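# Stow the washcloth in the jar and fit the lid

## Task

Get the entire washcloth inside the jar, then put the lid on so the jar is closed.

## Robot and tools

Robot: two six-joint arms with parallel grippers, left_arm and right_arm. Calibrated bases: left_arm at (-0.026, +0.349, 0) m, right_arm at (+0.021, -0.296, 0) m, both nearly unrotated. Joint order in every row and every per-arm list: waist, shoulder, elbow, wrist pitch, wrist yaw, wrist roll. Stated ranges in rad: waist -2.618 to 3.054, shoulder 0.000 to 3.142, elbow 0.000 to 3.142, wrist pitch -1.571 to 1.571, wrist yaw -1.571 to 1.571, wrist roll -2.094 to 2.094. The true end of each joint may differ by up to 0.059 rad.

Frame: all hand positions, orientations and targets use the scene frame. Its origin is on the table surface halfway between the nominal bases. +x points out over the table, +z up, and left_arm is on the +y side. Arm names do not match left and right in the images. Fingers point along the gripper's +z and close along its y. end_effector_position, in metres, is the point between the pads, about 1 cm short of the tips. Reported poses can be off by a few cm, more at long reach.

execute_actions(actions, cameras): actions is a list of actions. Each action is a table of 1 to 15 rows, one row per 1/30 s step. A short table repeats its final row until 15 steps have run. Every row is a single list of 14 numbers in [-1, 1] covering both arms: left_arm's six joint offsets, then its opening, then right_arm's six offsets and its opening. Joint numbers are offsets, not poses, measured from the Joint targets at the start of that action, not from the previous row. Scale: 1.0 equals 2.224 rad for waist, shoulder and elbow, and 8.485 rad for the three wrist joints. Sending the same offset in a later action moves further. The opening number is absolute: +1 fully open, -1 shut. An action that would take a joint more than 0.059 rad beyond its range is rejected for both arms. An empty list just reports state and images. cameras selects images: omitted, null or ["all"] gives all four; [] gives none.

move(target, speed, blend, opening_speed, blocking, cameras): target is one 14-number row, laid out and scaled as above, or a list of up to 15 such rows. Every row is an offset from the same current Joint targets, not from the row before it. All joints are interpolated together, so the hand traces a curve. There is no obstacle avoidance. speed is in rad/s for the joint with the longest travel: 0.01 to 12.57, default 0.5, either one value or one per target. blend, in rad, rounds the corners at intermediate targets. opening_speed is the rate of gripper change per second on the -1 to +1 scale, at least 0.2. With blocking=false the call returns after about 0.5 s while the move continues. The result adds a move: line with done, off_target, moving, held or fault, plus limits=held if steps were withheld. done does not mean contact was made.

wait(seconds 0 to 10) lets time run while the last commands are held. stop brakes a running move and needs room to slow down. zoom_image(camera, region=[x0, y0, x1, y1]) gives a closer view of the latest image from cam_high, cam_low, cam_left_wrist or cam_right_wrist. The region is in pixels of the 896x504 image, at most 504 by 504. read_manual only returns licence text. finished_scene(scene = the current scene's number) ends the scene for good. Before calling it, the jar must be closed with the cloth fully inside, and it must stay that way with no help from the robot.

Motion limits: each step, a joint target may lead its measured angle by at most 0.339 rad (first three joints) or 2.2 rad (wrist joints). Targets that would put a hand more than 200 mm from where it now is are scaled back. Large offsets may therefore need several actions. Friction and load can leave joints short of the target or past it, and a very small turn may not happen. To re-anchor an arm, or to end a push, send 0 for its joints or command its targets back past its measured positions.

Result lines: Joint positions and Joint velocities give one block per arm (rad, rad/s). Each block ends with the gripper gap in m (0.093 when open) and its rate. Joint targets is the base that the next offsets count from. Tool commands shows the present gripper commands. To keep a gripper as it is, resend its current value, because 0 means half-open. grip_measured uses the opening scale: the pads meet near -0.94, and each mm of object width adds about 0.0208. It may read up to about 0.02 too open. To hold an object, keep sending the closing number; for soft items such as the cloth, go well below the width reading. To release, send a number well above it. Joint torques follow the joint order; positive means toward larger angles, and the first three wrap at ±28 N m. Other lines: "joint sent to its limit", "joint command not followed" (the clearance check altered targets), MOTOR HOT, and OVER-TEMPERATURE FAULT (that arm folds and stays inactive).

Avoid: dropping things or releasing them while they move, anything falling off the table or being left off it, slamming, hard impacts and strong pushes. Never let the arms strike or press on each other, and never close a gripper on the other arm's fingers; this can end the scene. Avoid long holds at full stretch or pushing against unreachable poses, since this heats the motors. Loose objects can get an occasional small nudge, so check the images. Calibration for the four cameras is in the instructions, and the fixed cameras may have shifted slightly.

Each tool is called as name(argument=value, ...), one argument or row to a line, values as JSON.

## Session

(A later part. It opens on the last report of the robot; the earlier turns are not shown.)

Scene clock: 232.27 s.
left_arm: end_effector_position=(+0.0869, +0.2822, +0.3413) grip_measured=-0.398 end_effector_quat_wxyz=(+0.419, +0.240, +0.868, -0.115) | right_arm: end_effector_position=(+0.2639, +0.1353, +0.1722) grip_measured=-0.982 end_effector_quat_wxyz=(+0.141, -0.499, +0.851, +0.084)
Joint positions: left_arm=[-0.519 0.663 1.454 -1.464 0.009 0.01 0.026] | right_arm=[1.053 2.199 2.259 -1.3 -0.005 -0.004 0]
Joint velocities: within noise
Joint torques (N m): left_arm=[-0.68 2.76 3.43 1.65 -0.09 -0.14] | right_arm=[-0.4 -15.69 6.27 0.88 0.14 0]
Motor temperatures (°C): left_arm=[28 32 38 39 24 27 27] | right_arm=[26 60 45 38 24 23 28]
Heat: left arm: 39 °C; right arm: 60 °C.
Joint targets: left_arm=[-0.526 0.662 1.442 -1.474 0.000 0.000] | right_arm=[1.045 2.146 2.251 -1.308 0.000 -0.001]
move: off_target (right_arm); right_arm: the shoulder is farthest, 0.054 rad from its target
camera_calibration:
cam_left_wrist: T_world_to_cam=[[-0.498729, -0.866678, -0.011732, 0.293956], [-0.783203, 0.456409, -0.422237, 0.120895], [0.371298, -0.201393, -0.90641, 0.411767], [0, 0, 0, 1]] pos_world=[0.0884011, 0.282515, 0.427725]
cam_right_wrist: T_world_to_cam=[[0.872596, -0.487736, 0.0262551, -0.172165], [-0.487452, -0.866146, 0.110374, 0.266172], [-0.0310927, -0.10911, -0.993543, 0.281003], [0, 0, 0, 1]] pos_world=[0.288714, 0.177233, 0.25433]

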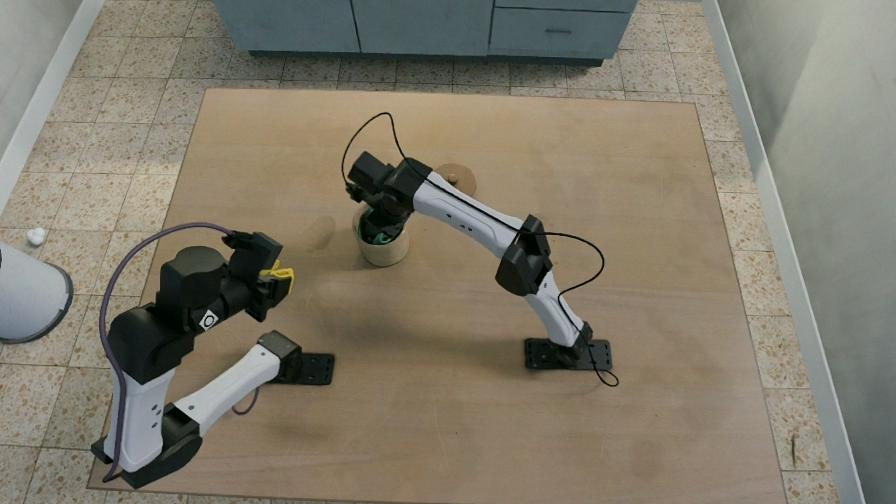

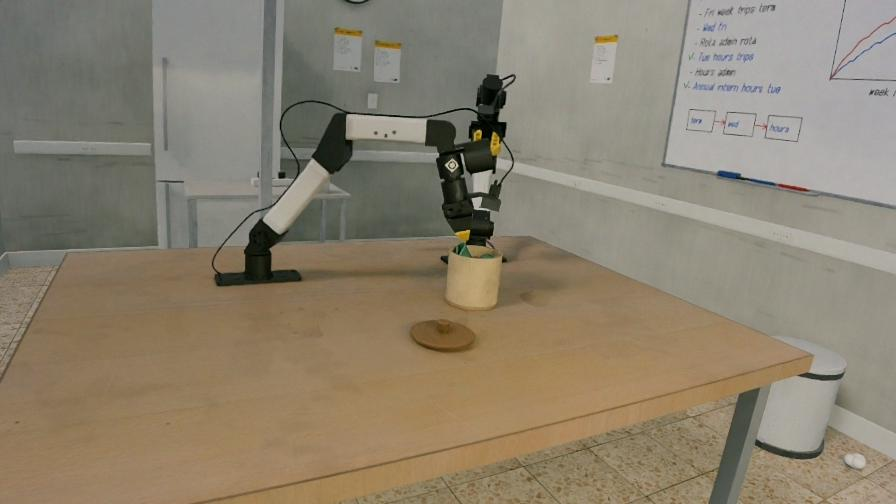

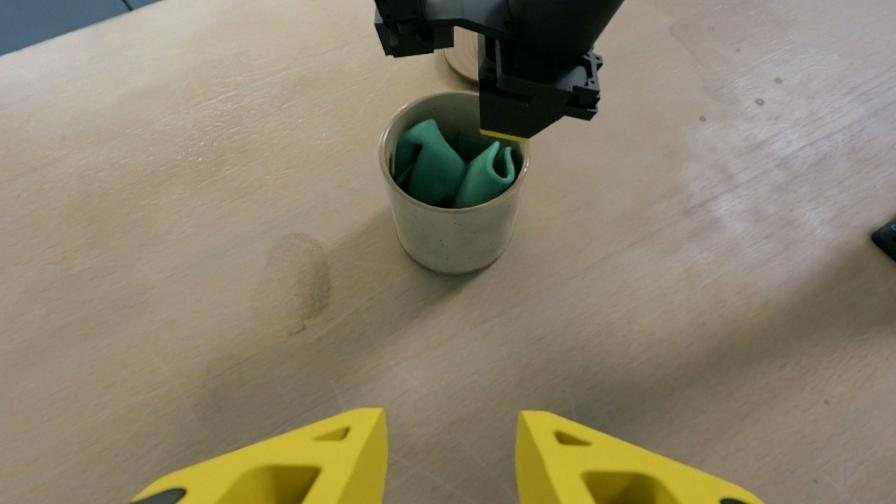

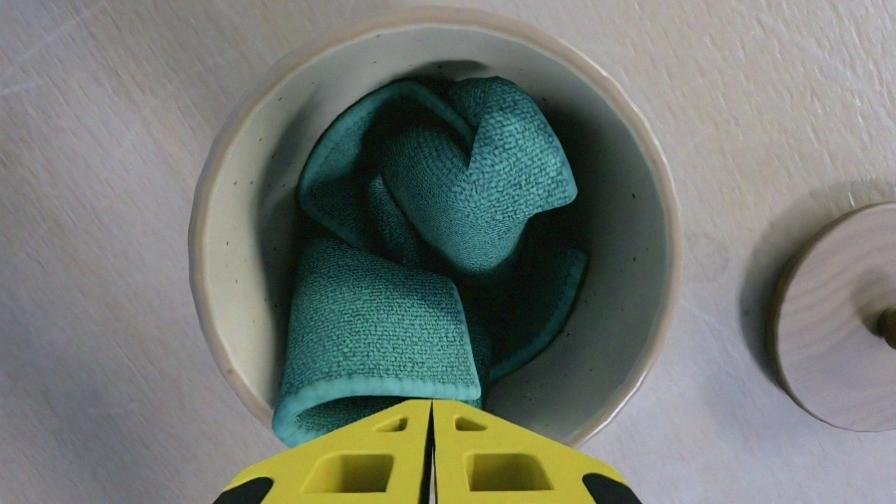

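move(
  target=[
    [0,0,0,0,0,0,-0.4, 0.0135,0.0339,0.0259,0.0064,0,0,-1.0],
    [0,0,0,0,0,0,-0.4, 0.0135,0.03125,-0.0845,0.0270,0,0,-1.0],
    [0,0,0,0,0,0,-0.4, 0.0135,0.0636,-0.0596,0.0325,0,0,-1.0],
  ],
  speed=0.2,
)

Scene clock: 244.77 s.
left_arm: end_effector_position=(+0.0869, +0.2822, +0.3413) grip_measured=-0.398 end_effector_quat_wxyz=(+0.419, +0.240, +0.868, -0.115) | right_arm: end_effector_position=(+0.2704, +0.1656, +0.1072) grip_measured=-0.982 end_effector_quat_wxyz=(+0.151, -0.505, +0.845, +0.092)
Joint positions: left_arm=[-0.519 0.663 1.454 -1.464 0.009 0.01 0.026] | right_arm=[1.071 2.263 2.094 -1.047 -0.004 -0.004 0]
Joint velocities: within noise
Joint torques (N m): left_arm=[-0.68 2.7 3.47 1.64 -0.1 -0.14] | right_arm=[0.61 -9.58 9.73 1.16 0.13 0]
Motor temperatures (°C): left_arm=[28 32 38 40 24 27 27] | right_arm=[26 65 45 37 24 23 28]
Heat: left arm: 40 °C; right arm: 65 °C.
Joint targets: left_arm=[-0.526 0.662 1.442 -1.474 0.000 0.000] | right_arm=[1.075 2.287 2.119 -1.032 0.000 -0.001]
move: done
camera_calibration:
cam_left_wrist: T_world_to_cam=[[-0.498729, -0.866678, -0.011732, 0.293956], [-0.783203, 0.456409, -0.422237, 0.120895], [0.371298, -0.201393, -0.90641, 0.411767], [0, 0, 0, 1]] pos_world=[0.0884011, 0.282515, 0.427725]
cam_right_wrist: T_world_to_cam=[[0.880755, -0.472798, 0.0270655, -0.166086], [-0.473275, -0.87674, 0.0856621, 0.303325], [-0.0167715, -0.0882567, -0.995957, 0.212915], [0, 0, 0, 1]] pos_world=[0.293408, 0.206203, 0.190565]

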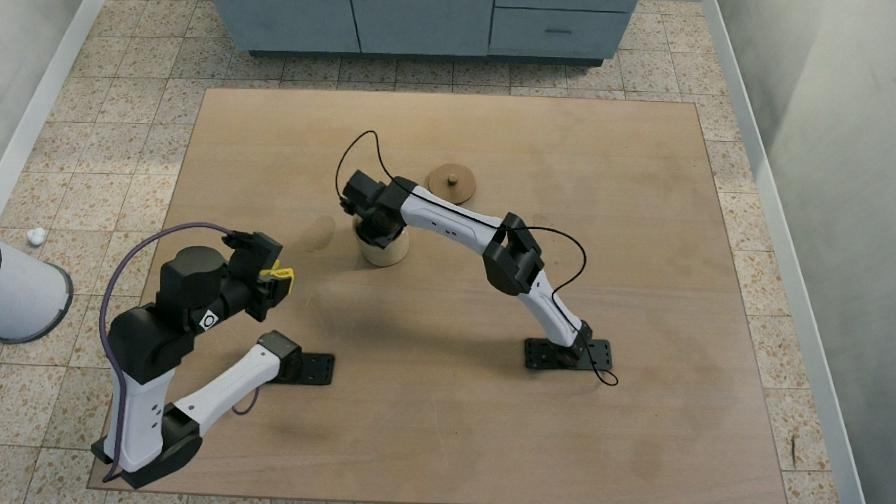

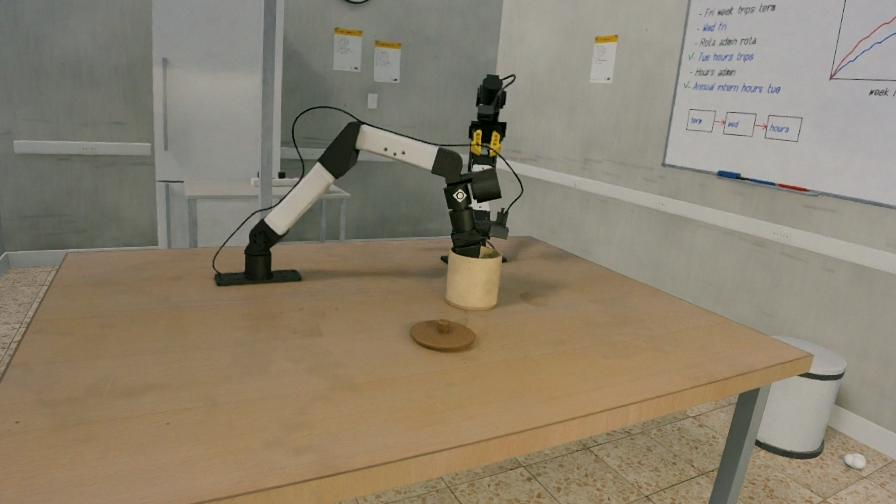

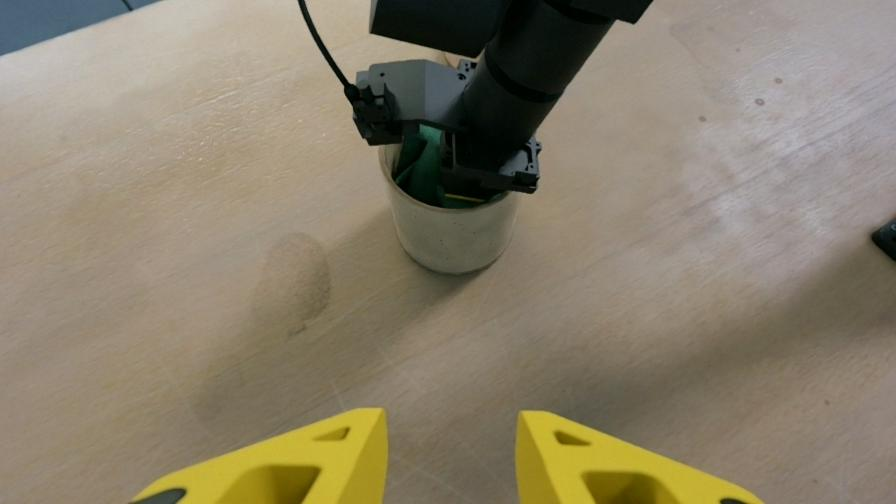

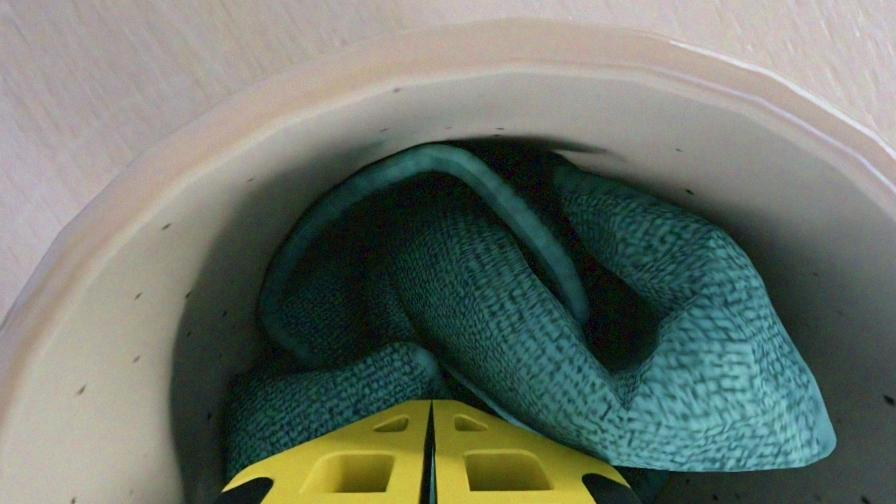

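move(
  target=[
    [0,0,0,0,0,0,-0.4, 0,0.0193,0.170,-0.0384,0,0,-1.0],
    [0,0,0,0,0,0,-0.4, -0.2271,-0.7316,-0.3053,-0.0516,0,0,-1.0],
  ],
  speed=[0.3, 0.9],
)

Scene clock: 250.00 s.
left_arm: end_effector_position=(+0.0869, +0.2822, +0.3413) grip_measured=-0.398 end_effector_quat_wxyz=(+0.419, +0.240, +0.868, -0.115) | right_arm: end_effector_position=(+0.1294, -0.2237, +0.3370) grip_measured=-0.982 end_effector_quat_wxyz=(+0.408, -0.262, +0.866, +0.123)
Joint positions: left_arm=[-0.519 0.663 1.454 -1.464 0.009 0.01 0.026] | right_arm=[0.578 0.663 1.446 -1.474 -0.004 -0.004 0]
Joint velocities: within noise
Joint torques (N m): left_arm=[-0.65 2.78 3.49 1.64 -0.1 -0.13] | right_arm=[-0.44 3.04 4.37 1.86 0.13 -0.01]
Motor temperatures (°C): left_arm=[28 32 38 40 24 27 27] | right_arm=[26 64 45 37 24 23 28]
Heat: left arm: 40 °C; right arm: 64 °C.
Joint targets: left_arm=[-0.526 0.662 1.442 -1.474 0.000 0.000] | right_arm=[0.570 0.660 1.440 -1.470 0.000 -0.001]
move: done
camera_calibration:
cam_left_wrist: T_world_to_cam=[[-0.498729, -0.866678, -0.011732, 0.293956], [-0.783203, 0.456409, -0.422237, 0.120895], [0.371298, -0.201393, -0.90641, 0.411767], [0, 0, 0, 1]] pos_world=[0.0884011, 0.282515, 0.427725]
cam_right_wrist: T_world_to_cam=[[0.540051, -0.841235, 0.025875, -0.270085], [-0.755358, -0.498021, -0.425921, 0.169143], [0.371186, 0.210474, -0.90439, 0.390762], [0, 0, 0, 1]] pos_world=[0.128578, -0.225214, 0.432431]

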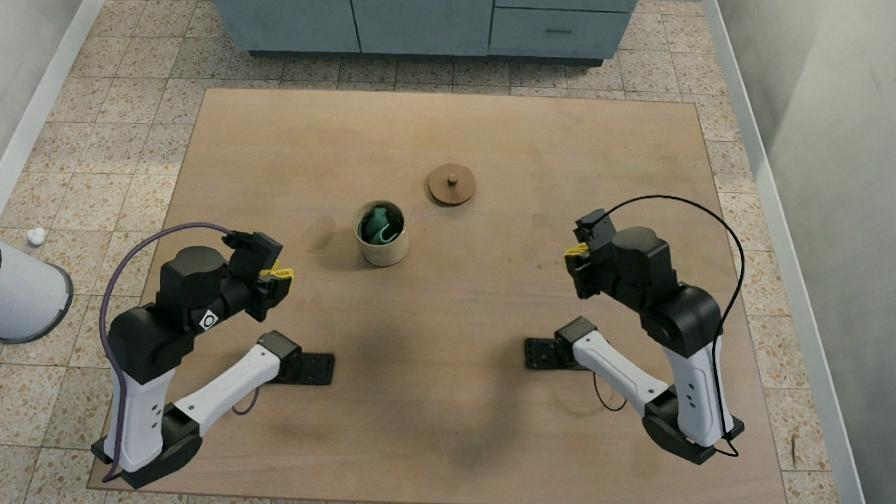

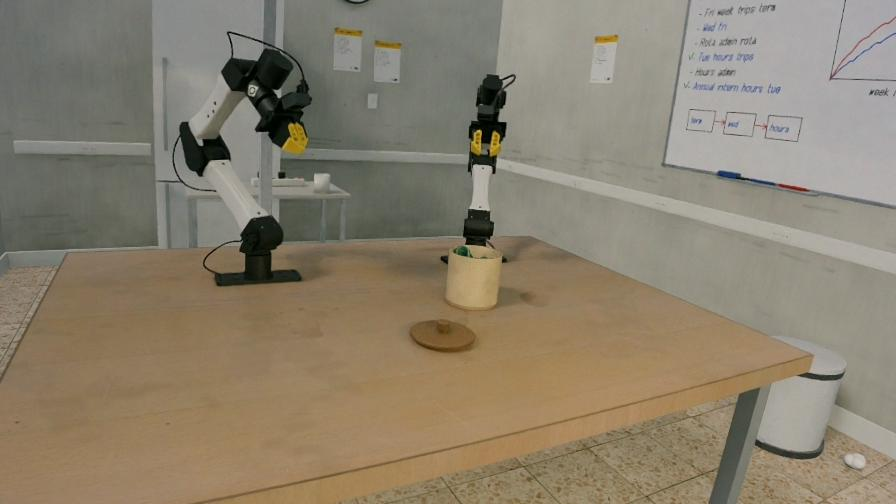

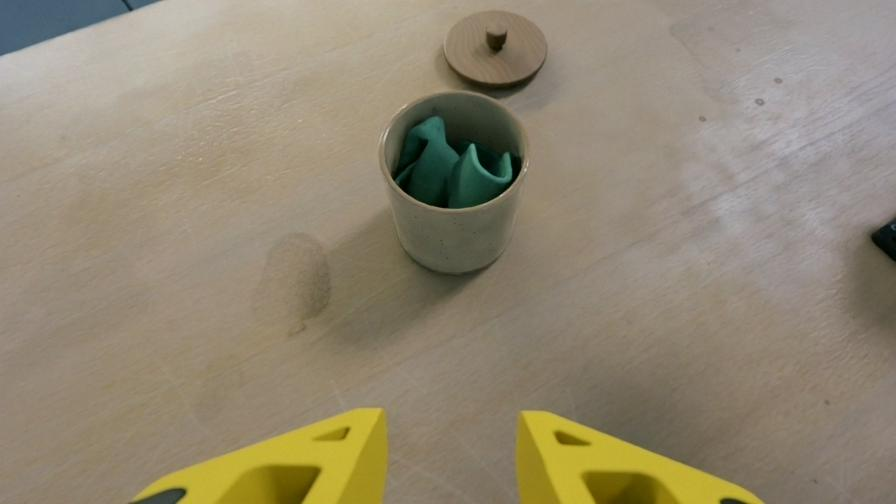

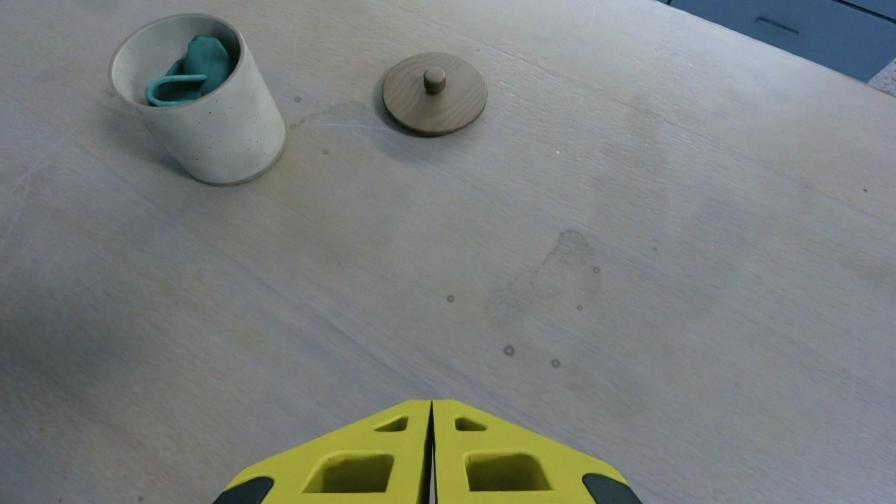

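zoom_image(
  camera="cam_left_wrist",
  region=[360, 80, 560, 280],
)

zoom_image(
  camera="cam_low",
  region=[410, 190, 550, 320],
)

zoom_image(
  camera="cam_right_wrist",
  region=[80, 0, 320, 200],
)

zoom_image(
  camera="cam_high",
  region=[330, 150, 490, 280],
)

Scaled by 2.520.

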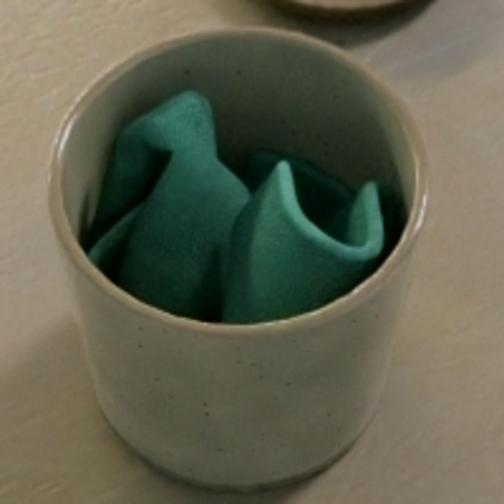

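Scaled by 3.600.

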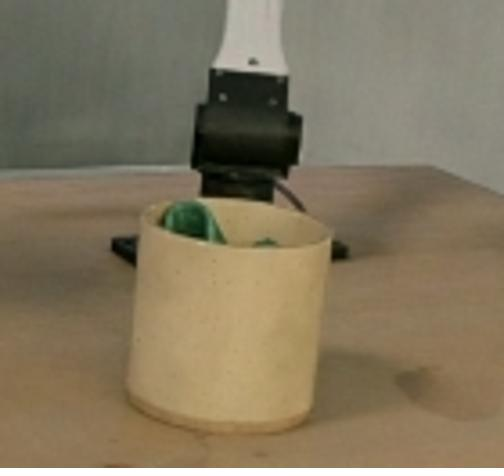

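Scaled by 2.100.

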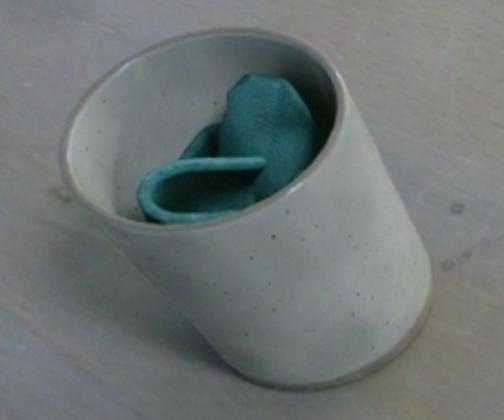

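Scaled by 3.150.

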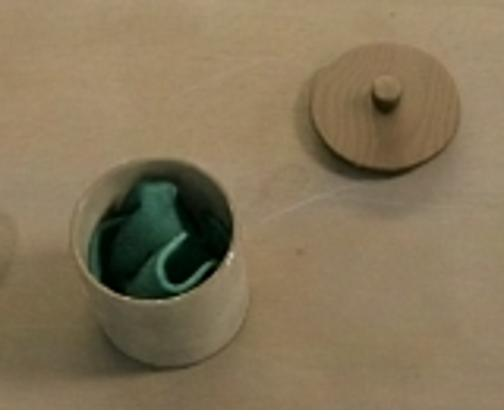

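zoom_image(
  camera="cam_right_wrist",
  region=[360, 30, 520, 150],
)

Scaled by 3.150.

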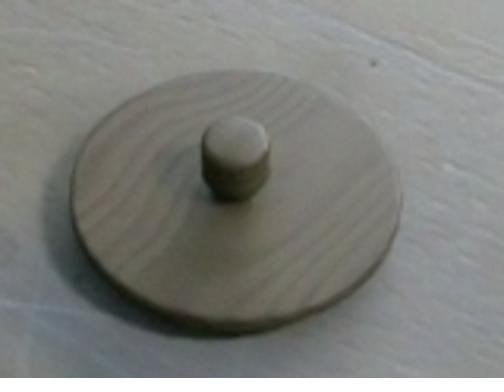

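move(
  target=[0,0,0,0,0,0,-0.4, 0,0.7183,0.2813,0.0625,0,0,-0.05],
  speed=0.8,
  opening_speed=1.0,
)

Scene clock: 274.73 s.
left_arm: end_effector_position=(+0.0869, +0.2822, +0.3413) grip_measured=-0.398 end_effector_quat_wxyz=(+0.419, +0.240, +0.868, -0.115) | right_arm: end_effector_position=(+0.4659, -0.0029, +0.1014) grip_measured=-0.052 end_effector_quat_wxyz=(+0.189, -0.283, +0.939, +0.058)
Joint positions: left_arm=[-0.519 0.663 1.454 -1.464 0.009 0.01 0.026] | right_arm=[0.578 2.253 2.039 -0.959 -0.004 -0.004 0.043]
Joint velocities: within noise
Joint torques (N m): left_arm=[-0.72 2.82 3.45 1.65 -0.11 -0.14] | right_arm=[-0.42 -11.41 9.96 1.29 0.13 -0.01]
Motor temperatures (°C): left_arm=[28 32 38 40 24 27 27] | right_arm=[26 54 43 39 24 23 28]
Heat: left arm: 40 °C; right arm: 54 °C.
Joint targets: left_arm=[-0.526 0.662 1.442 -1.474 0.000 0.000] | right_arm=[0.570 2.257 2.066 -0.940 0.000 -0.001]
move: done
camera_calibration:
cam_left_wrist: T_world_to_cam=[[-0.498729, -0.866678, -0.011732, 0.293956], [-0.783203, 0.456409, -0.422237, 0.120895], [0.371298, -0.201393, -0.90641, 0.411767], [0, 0, 0, 1]] pos_world=[0.0884011, 0.282515, 0.427725]
cam_right_wrist: T_world_to_cam=[[0.551119, -0.833969, 0.0276456, -0.265274], [-0.834178, -0.549844, 0.0426406, 0.422014], [-0.0203601, -0.0465613, -0.998708, 0.197635], [0, 0, 0, 1]] pos_world=[0.502257, 0.0200137, 0.186718]

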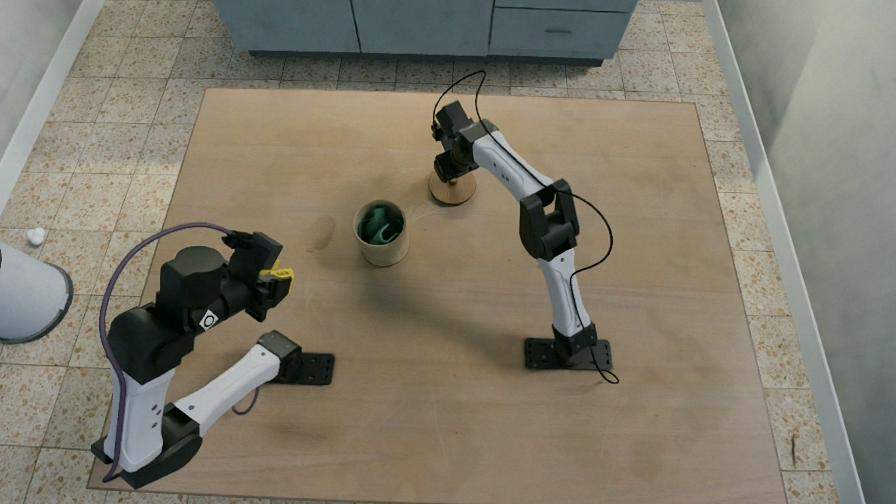

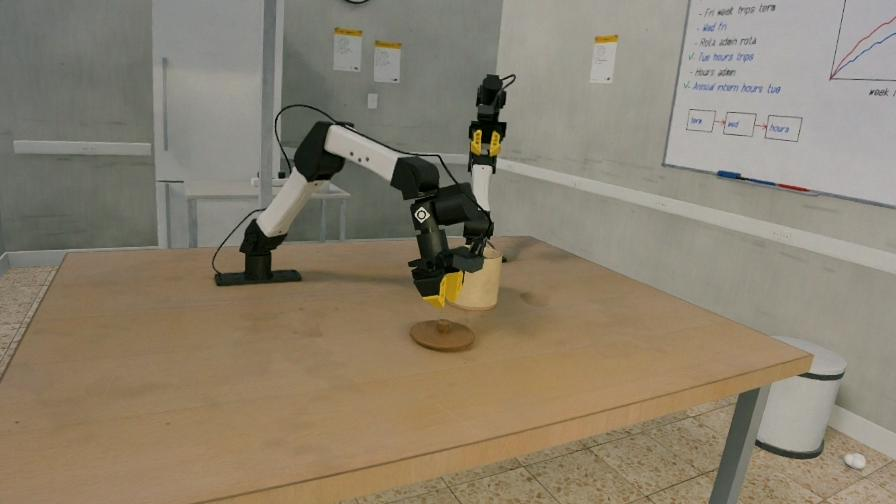

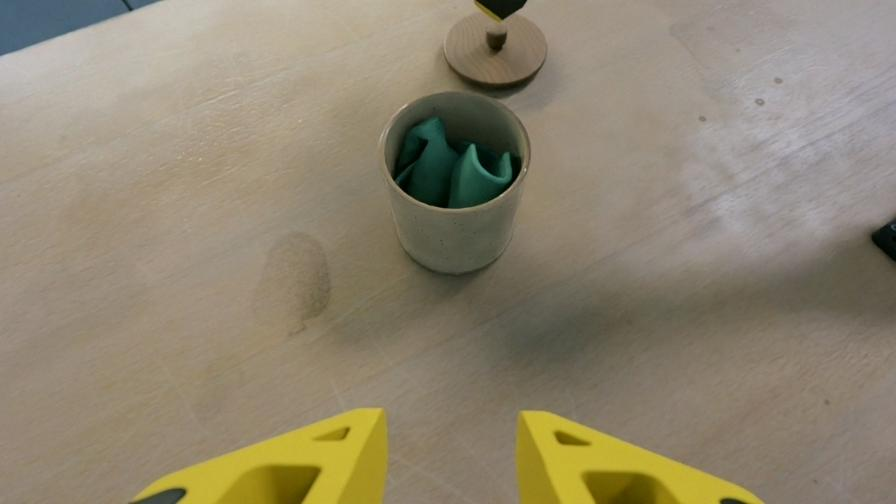

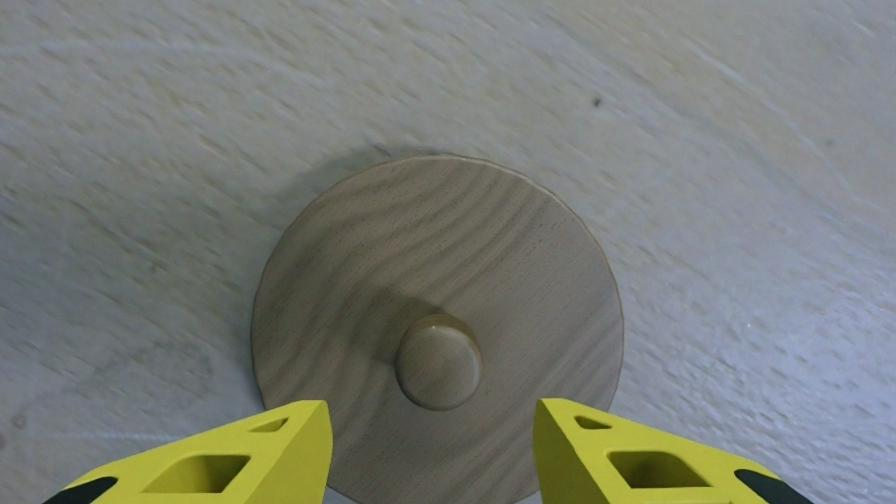

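move(
  target=[0,0,0,0,0,0,-0.4, 0,0,-0.0791,0.0187,0,0,-0.05],
  speed=0.25,
)

Scene clock: 278.57 s.
left_arm: end_effector_position=(+0.0869, +0.2822, +0.3413) grip_measured=-0.398 end_effector_quat_wxyz=(+0.419, +0.240, +0.868, -0.115) | right_arm: end_effector_position=(+0.4672, -0.0020, +0.0666) grip_measured=-0.052 end_effector_quat_wxyz=(+0.196, -0.283, +0.937, +0.060)
Joint positions: left_arm=[-0.519 0.663 1.454 -1.464 0.009 0.01 0.026] | right_arm=[0.578 2.253 1.895 -0.8 -0.004 -0.004 0.043]
Joint velocities: within noise
Joint torques (N m): left_arm=[-0.66 2.82 3.4 1.64 -0.1 -0.15] | right_arm=[-0.4 -11.36 6.79 1.26 0.12 -0.01]
Motor temperatures (°C): left_arm=[28 32 38 40 24 27 27] | right_arm=[26 55 43 38 24 23 28]
Heat: left arm: 40 °C; right arm: 55 °C.
Joint targets: left_arm=[-0.526 0.662 1.442 -1.474 0.000 0.000] | right_arm=[0.570 2.257 1.889 -0.781 0.000 -0.001]
move: done
camera_calibration:
cam_left_wrist: T_world_to_cam=[[-0.498729, -0.866678, -0.011732, 0.293956], [-0.783203, 0.456409, -0.422237, 0.120895], [0.371298, -0.201393, -0.90641, 0.411767], [0, 0, 0, 1]] pos_world=[0.0884011, 0.282515, 0.427725]
cam_right_wrist: T_world_to_cam=[[0.550763, -0.834204, 0.0276403, -0.264196], [-0.834621, -0.550106, 0.0281296, 0.426271], [-0.00826072, -0.0385619, -0.999222, 0.157244], [0, 0, 0, 1]] pos_world=[0.502582, 0.0201646, 0.152434]

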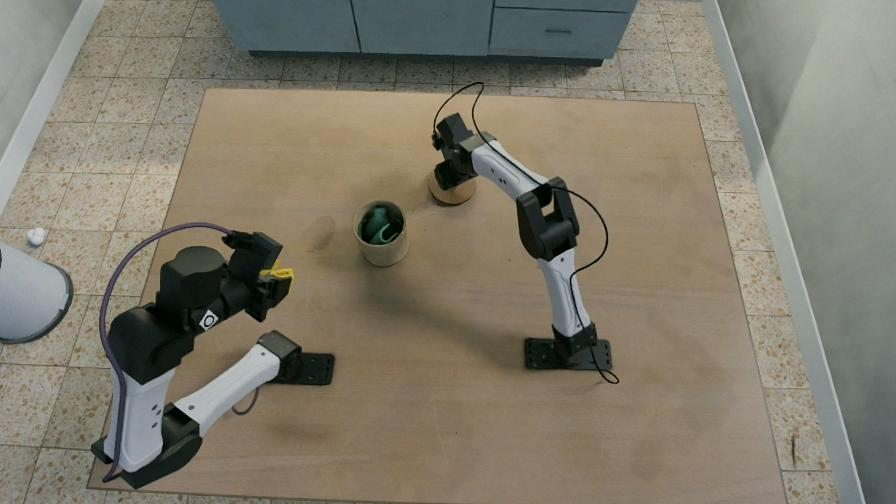

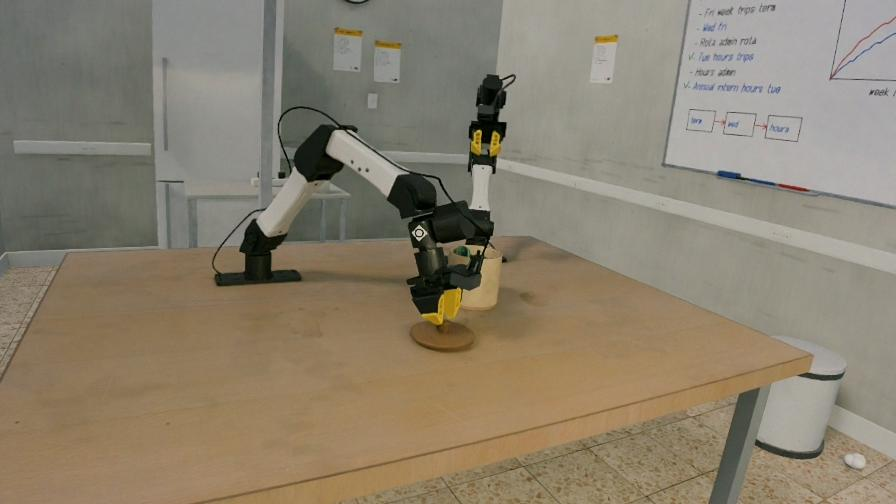

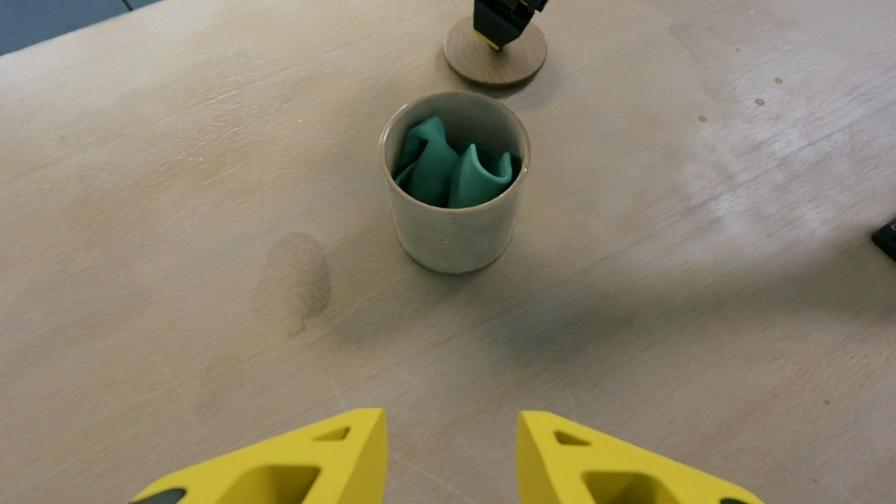

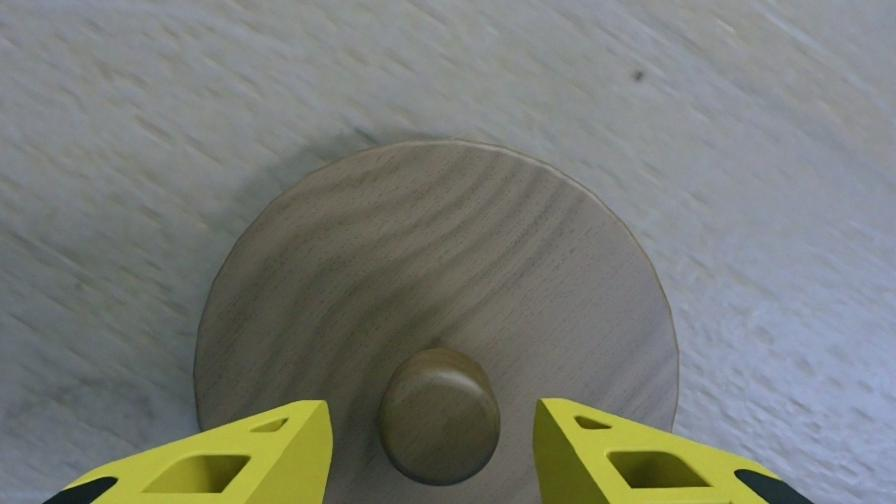

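move(
  target=[
    [0,0,0,0,0,0,-0.4, 0,0.0075,-0.0184,0.0064,0,0,-0.05],
    [0,0,0,0,0,0,-0.4, 0,0.0075,-0.0184,0.0064,0,0,-0.85],
  ],
  speed=0.1,
  opening_speed=0.6,
)

Scene clock: 283.83 s.
left_arm: end_effector_position=(+0.0869, +0.2822, +0.3413) grip_measured=-0.398 end_effector_quat_wxyz=(+0.419, +0.240, +0.868, -0.115) | right_arm: end_effector_position=(+0.4696, -0.0017, +0.0584) grip_measured=-0.554 end_effector_quat_wxyz=(+0.203, -0.281, +0.936, +0.062)
Joint positions: left_arm=[-0.519 0.663 1.454 -1.464 0.009 0.01 0.026] | right_arm=[0.576 2.253 1.856 -0.745 -0.003 -0.004 0.019]
Joint velocities: within noise
Joint torques (N m): left_arm=[-0.65 2.8 3.48 1.66 -0.1 -0.13] | right_arm=[-0.27 -9.94 6.57 1.35 0.13 -0.01]
Motor temperatures (°C): left_arm=[28 32 37 40 24 27 27] | right_arm=[26 56 44 38 24 23 28]
Heat: left arm: 40 °C; right arm: 56 °C.
Joint targets: left_arm=[-0.526 0.662 1.442 -1.474 0.000 0.000] | right_arm=[0.570 2.274 1.849 -0.727 0.000 -0.001]
move: done
camera_calibration:
cam_left_wrist: T_world_to_cam=[[-0.498729, -0.866678, -0.011732, 0.293956], [-0.783203, 0.456409, -0.422237, 0.120895], [0.371298, -0.201393, -0.90641, 0.411767], [0, 0, 0, 1]] pos_world=[0.0884011, 0.282515, 0.427725]
cam_right_wrist: T_world_to_cam=[[0.548658, -0.835577, 0.0280189, -0.26406], [-0.83603, -0.548549, 0.0121438, 0.43033], [0.00522265, -0.0300875, -0.999534, 0.142843], [0, 0, 0, 1]] pos_world=[0.503902, 0.0197119, 0.144949]

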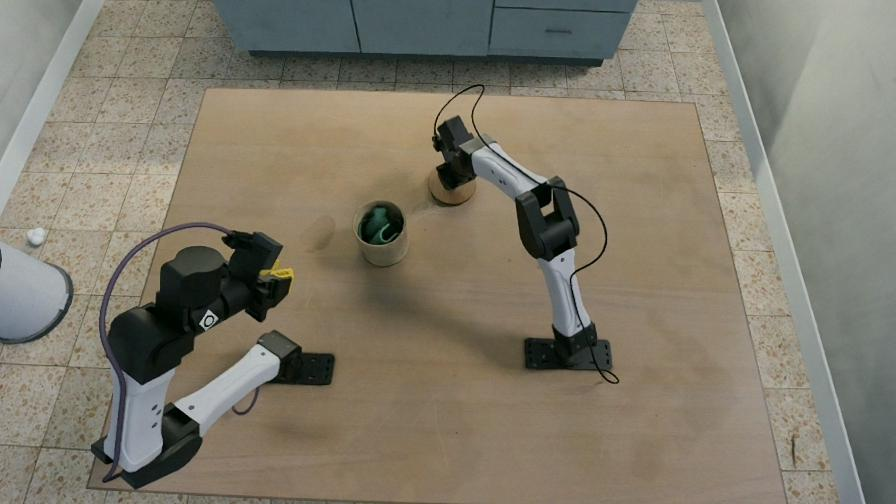

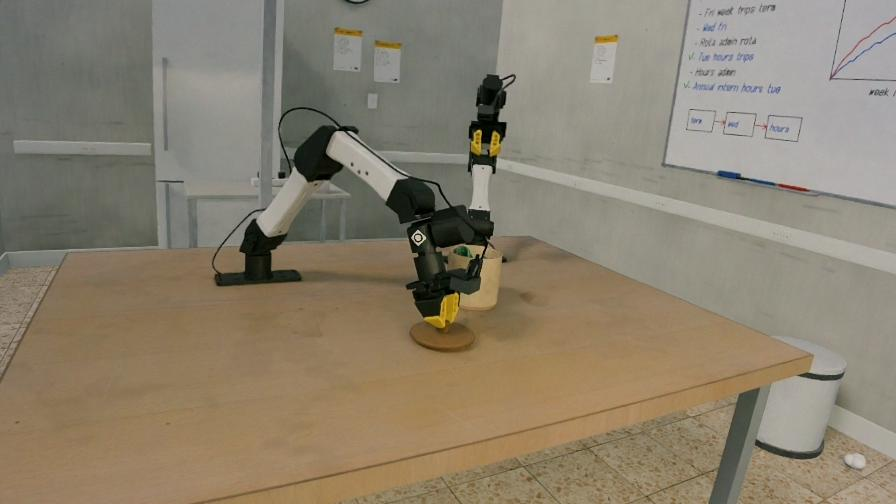

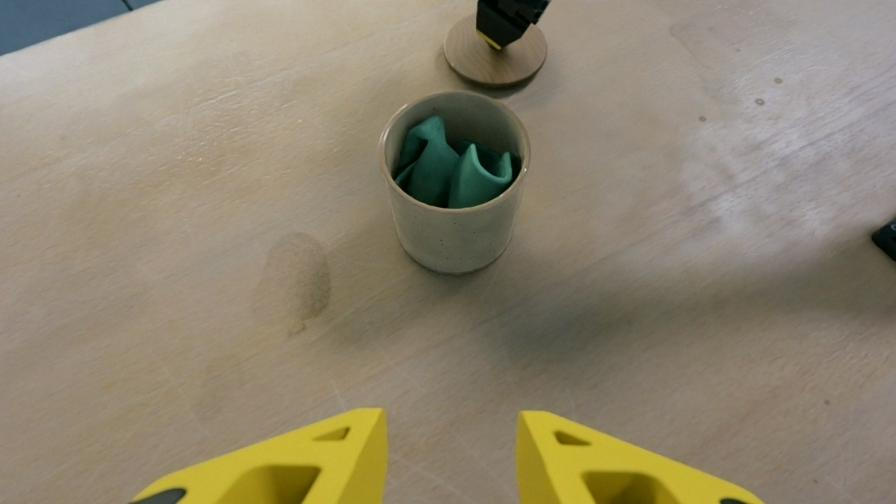

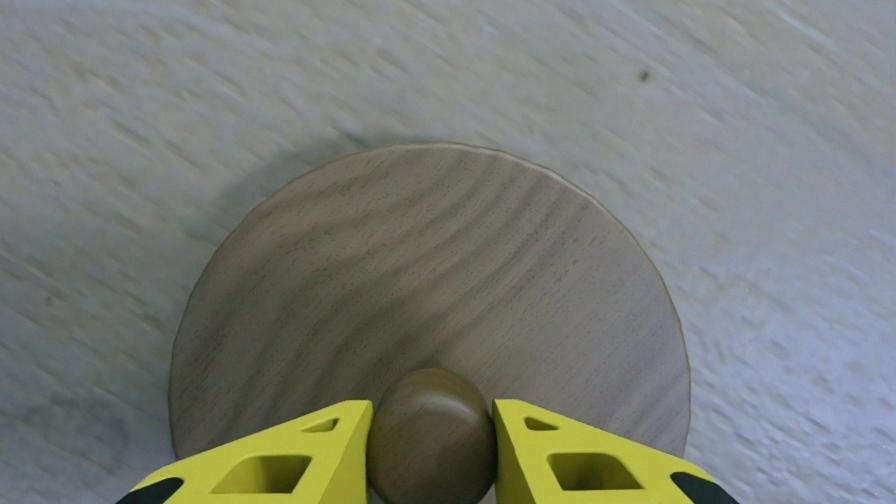

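move(
  target=[
    [0,0,0,0,0,0,-0.4, 0,-0.0027,0.2783,-0.0725,0,0,-0.85],
    [0,0,0,0,0,0,-0.4, 0.2203,-0.0027,0.2783,-0.0725,0,0,-0.85],
  ],
  speed=[0.3, 0.35],
  blend=[0.03, 0],
)

Scene clock: 292.33 s.
left_arm: end_effector_position=(+0.0869, +0.2822, +0.3413) grip_measured=-0.398 end_effector_quat_wxyz=(+0.419, +0.240, +0.868, -0.115) | right_arm: end_effector_position=(+0.2677, +0.1549, +0.1955) grip_measured=-0.566 end_effector_quat_wxyz=(+0.171, -0.501, +0.842, +0.102)
Joint positions: left_arm=[-0.519 0.663 1.454 -1.464 0.009 0.01 0.026] | right_arm=[1.066 2.262 2.437 -1.345 -0.002 -0.004 0.018]
Joint velocities: within noise
Joint torques (N m): left_arm=[-0.66 2.76 3.45 1.65 -0.09 -0.15] | right_arm=[-0.32 -10.76 9.81 1.17 0.1 0]
Motor temperatures (°C): left_arm=[28 32 37 40 24 27 27] | right_arm=[26 57 44 38 24 23 28]
Heat: left arm: 40 °C; right arm: 57 °C.
Joint targets: left_arm=[-0.526 0.662 1.442 -1.474 0.000 0.000] | right_arm=[1.060 2.268 2.468 -1.342 0.000 -0.001]
move: done
camera_calibration:
cam_left_wrist: T_world_to_cam=[[-0.498729, -0.866678, -0.011732, 0.293956], [-0.783203, 0.456409, -0.422237, 0.120895], [0.371298, -0.201393, -0.90641, 0.411767], [0, 0, 0, 1]] pos_world=[0.0884011, 0.282515, 0.427725]
cam_right_wrist: T_world_to_cam=[[0.87749, -0.478692, 0.0293998, -0.169888], [-0.479546, -0.876624, 0.0395785, 0.295823], [0.00682662, -0.0488283, -0.998784, 0.287984], [0, 0, 0, 1]] pos_world=[0.28897, 0.192063, 0.28092]

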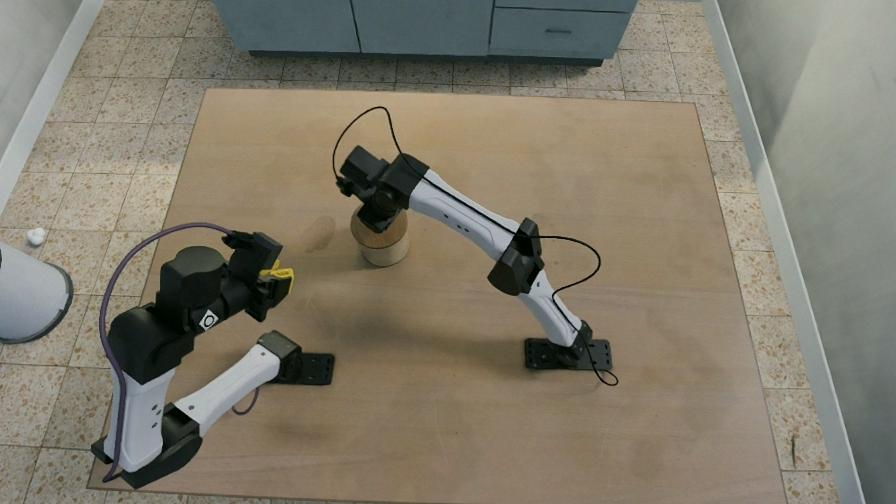

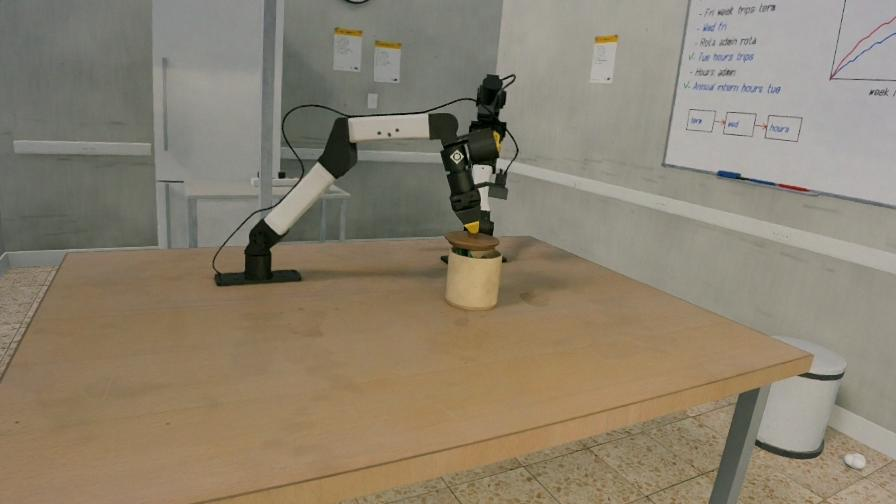

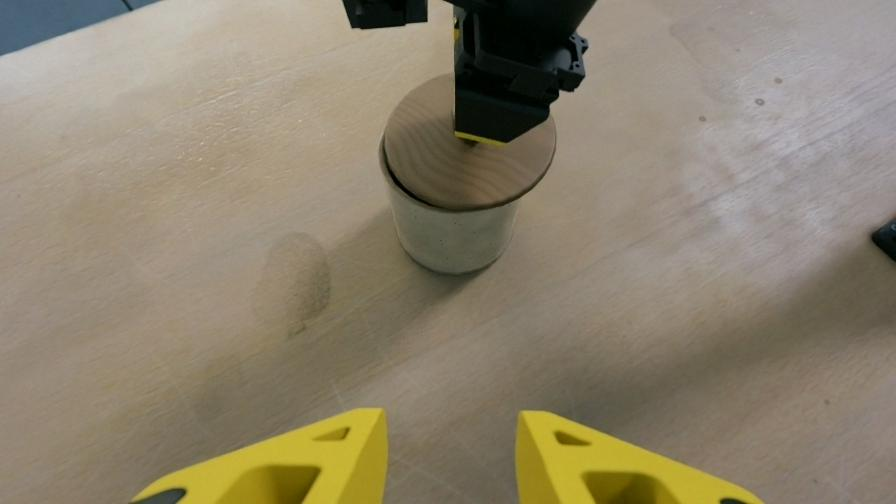

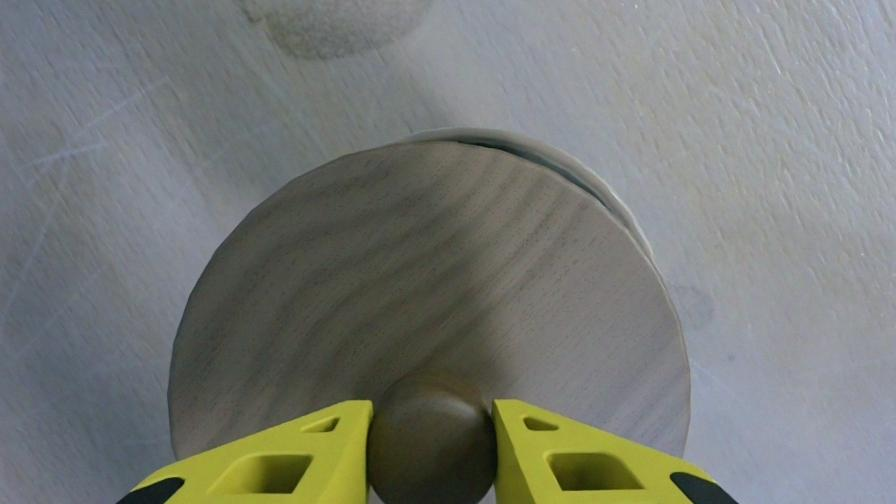

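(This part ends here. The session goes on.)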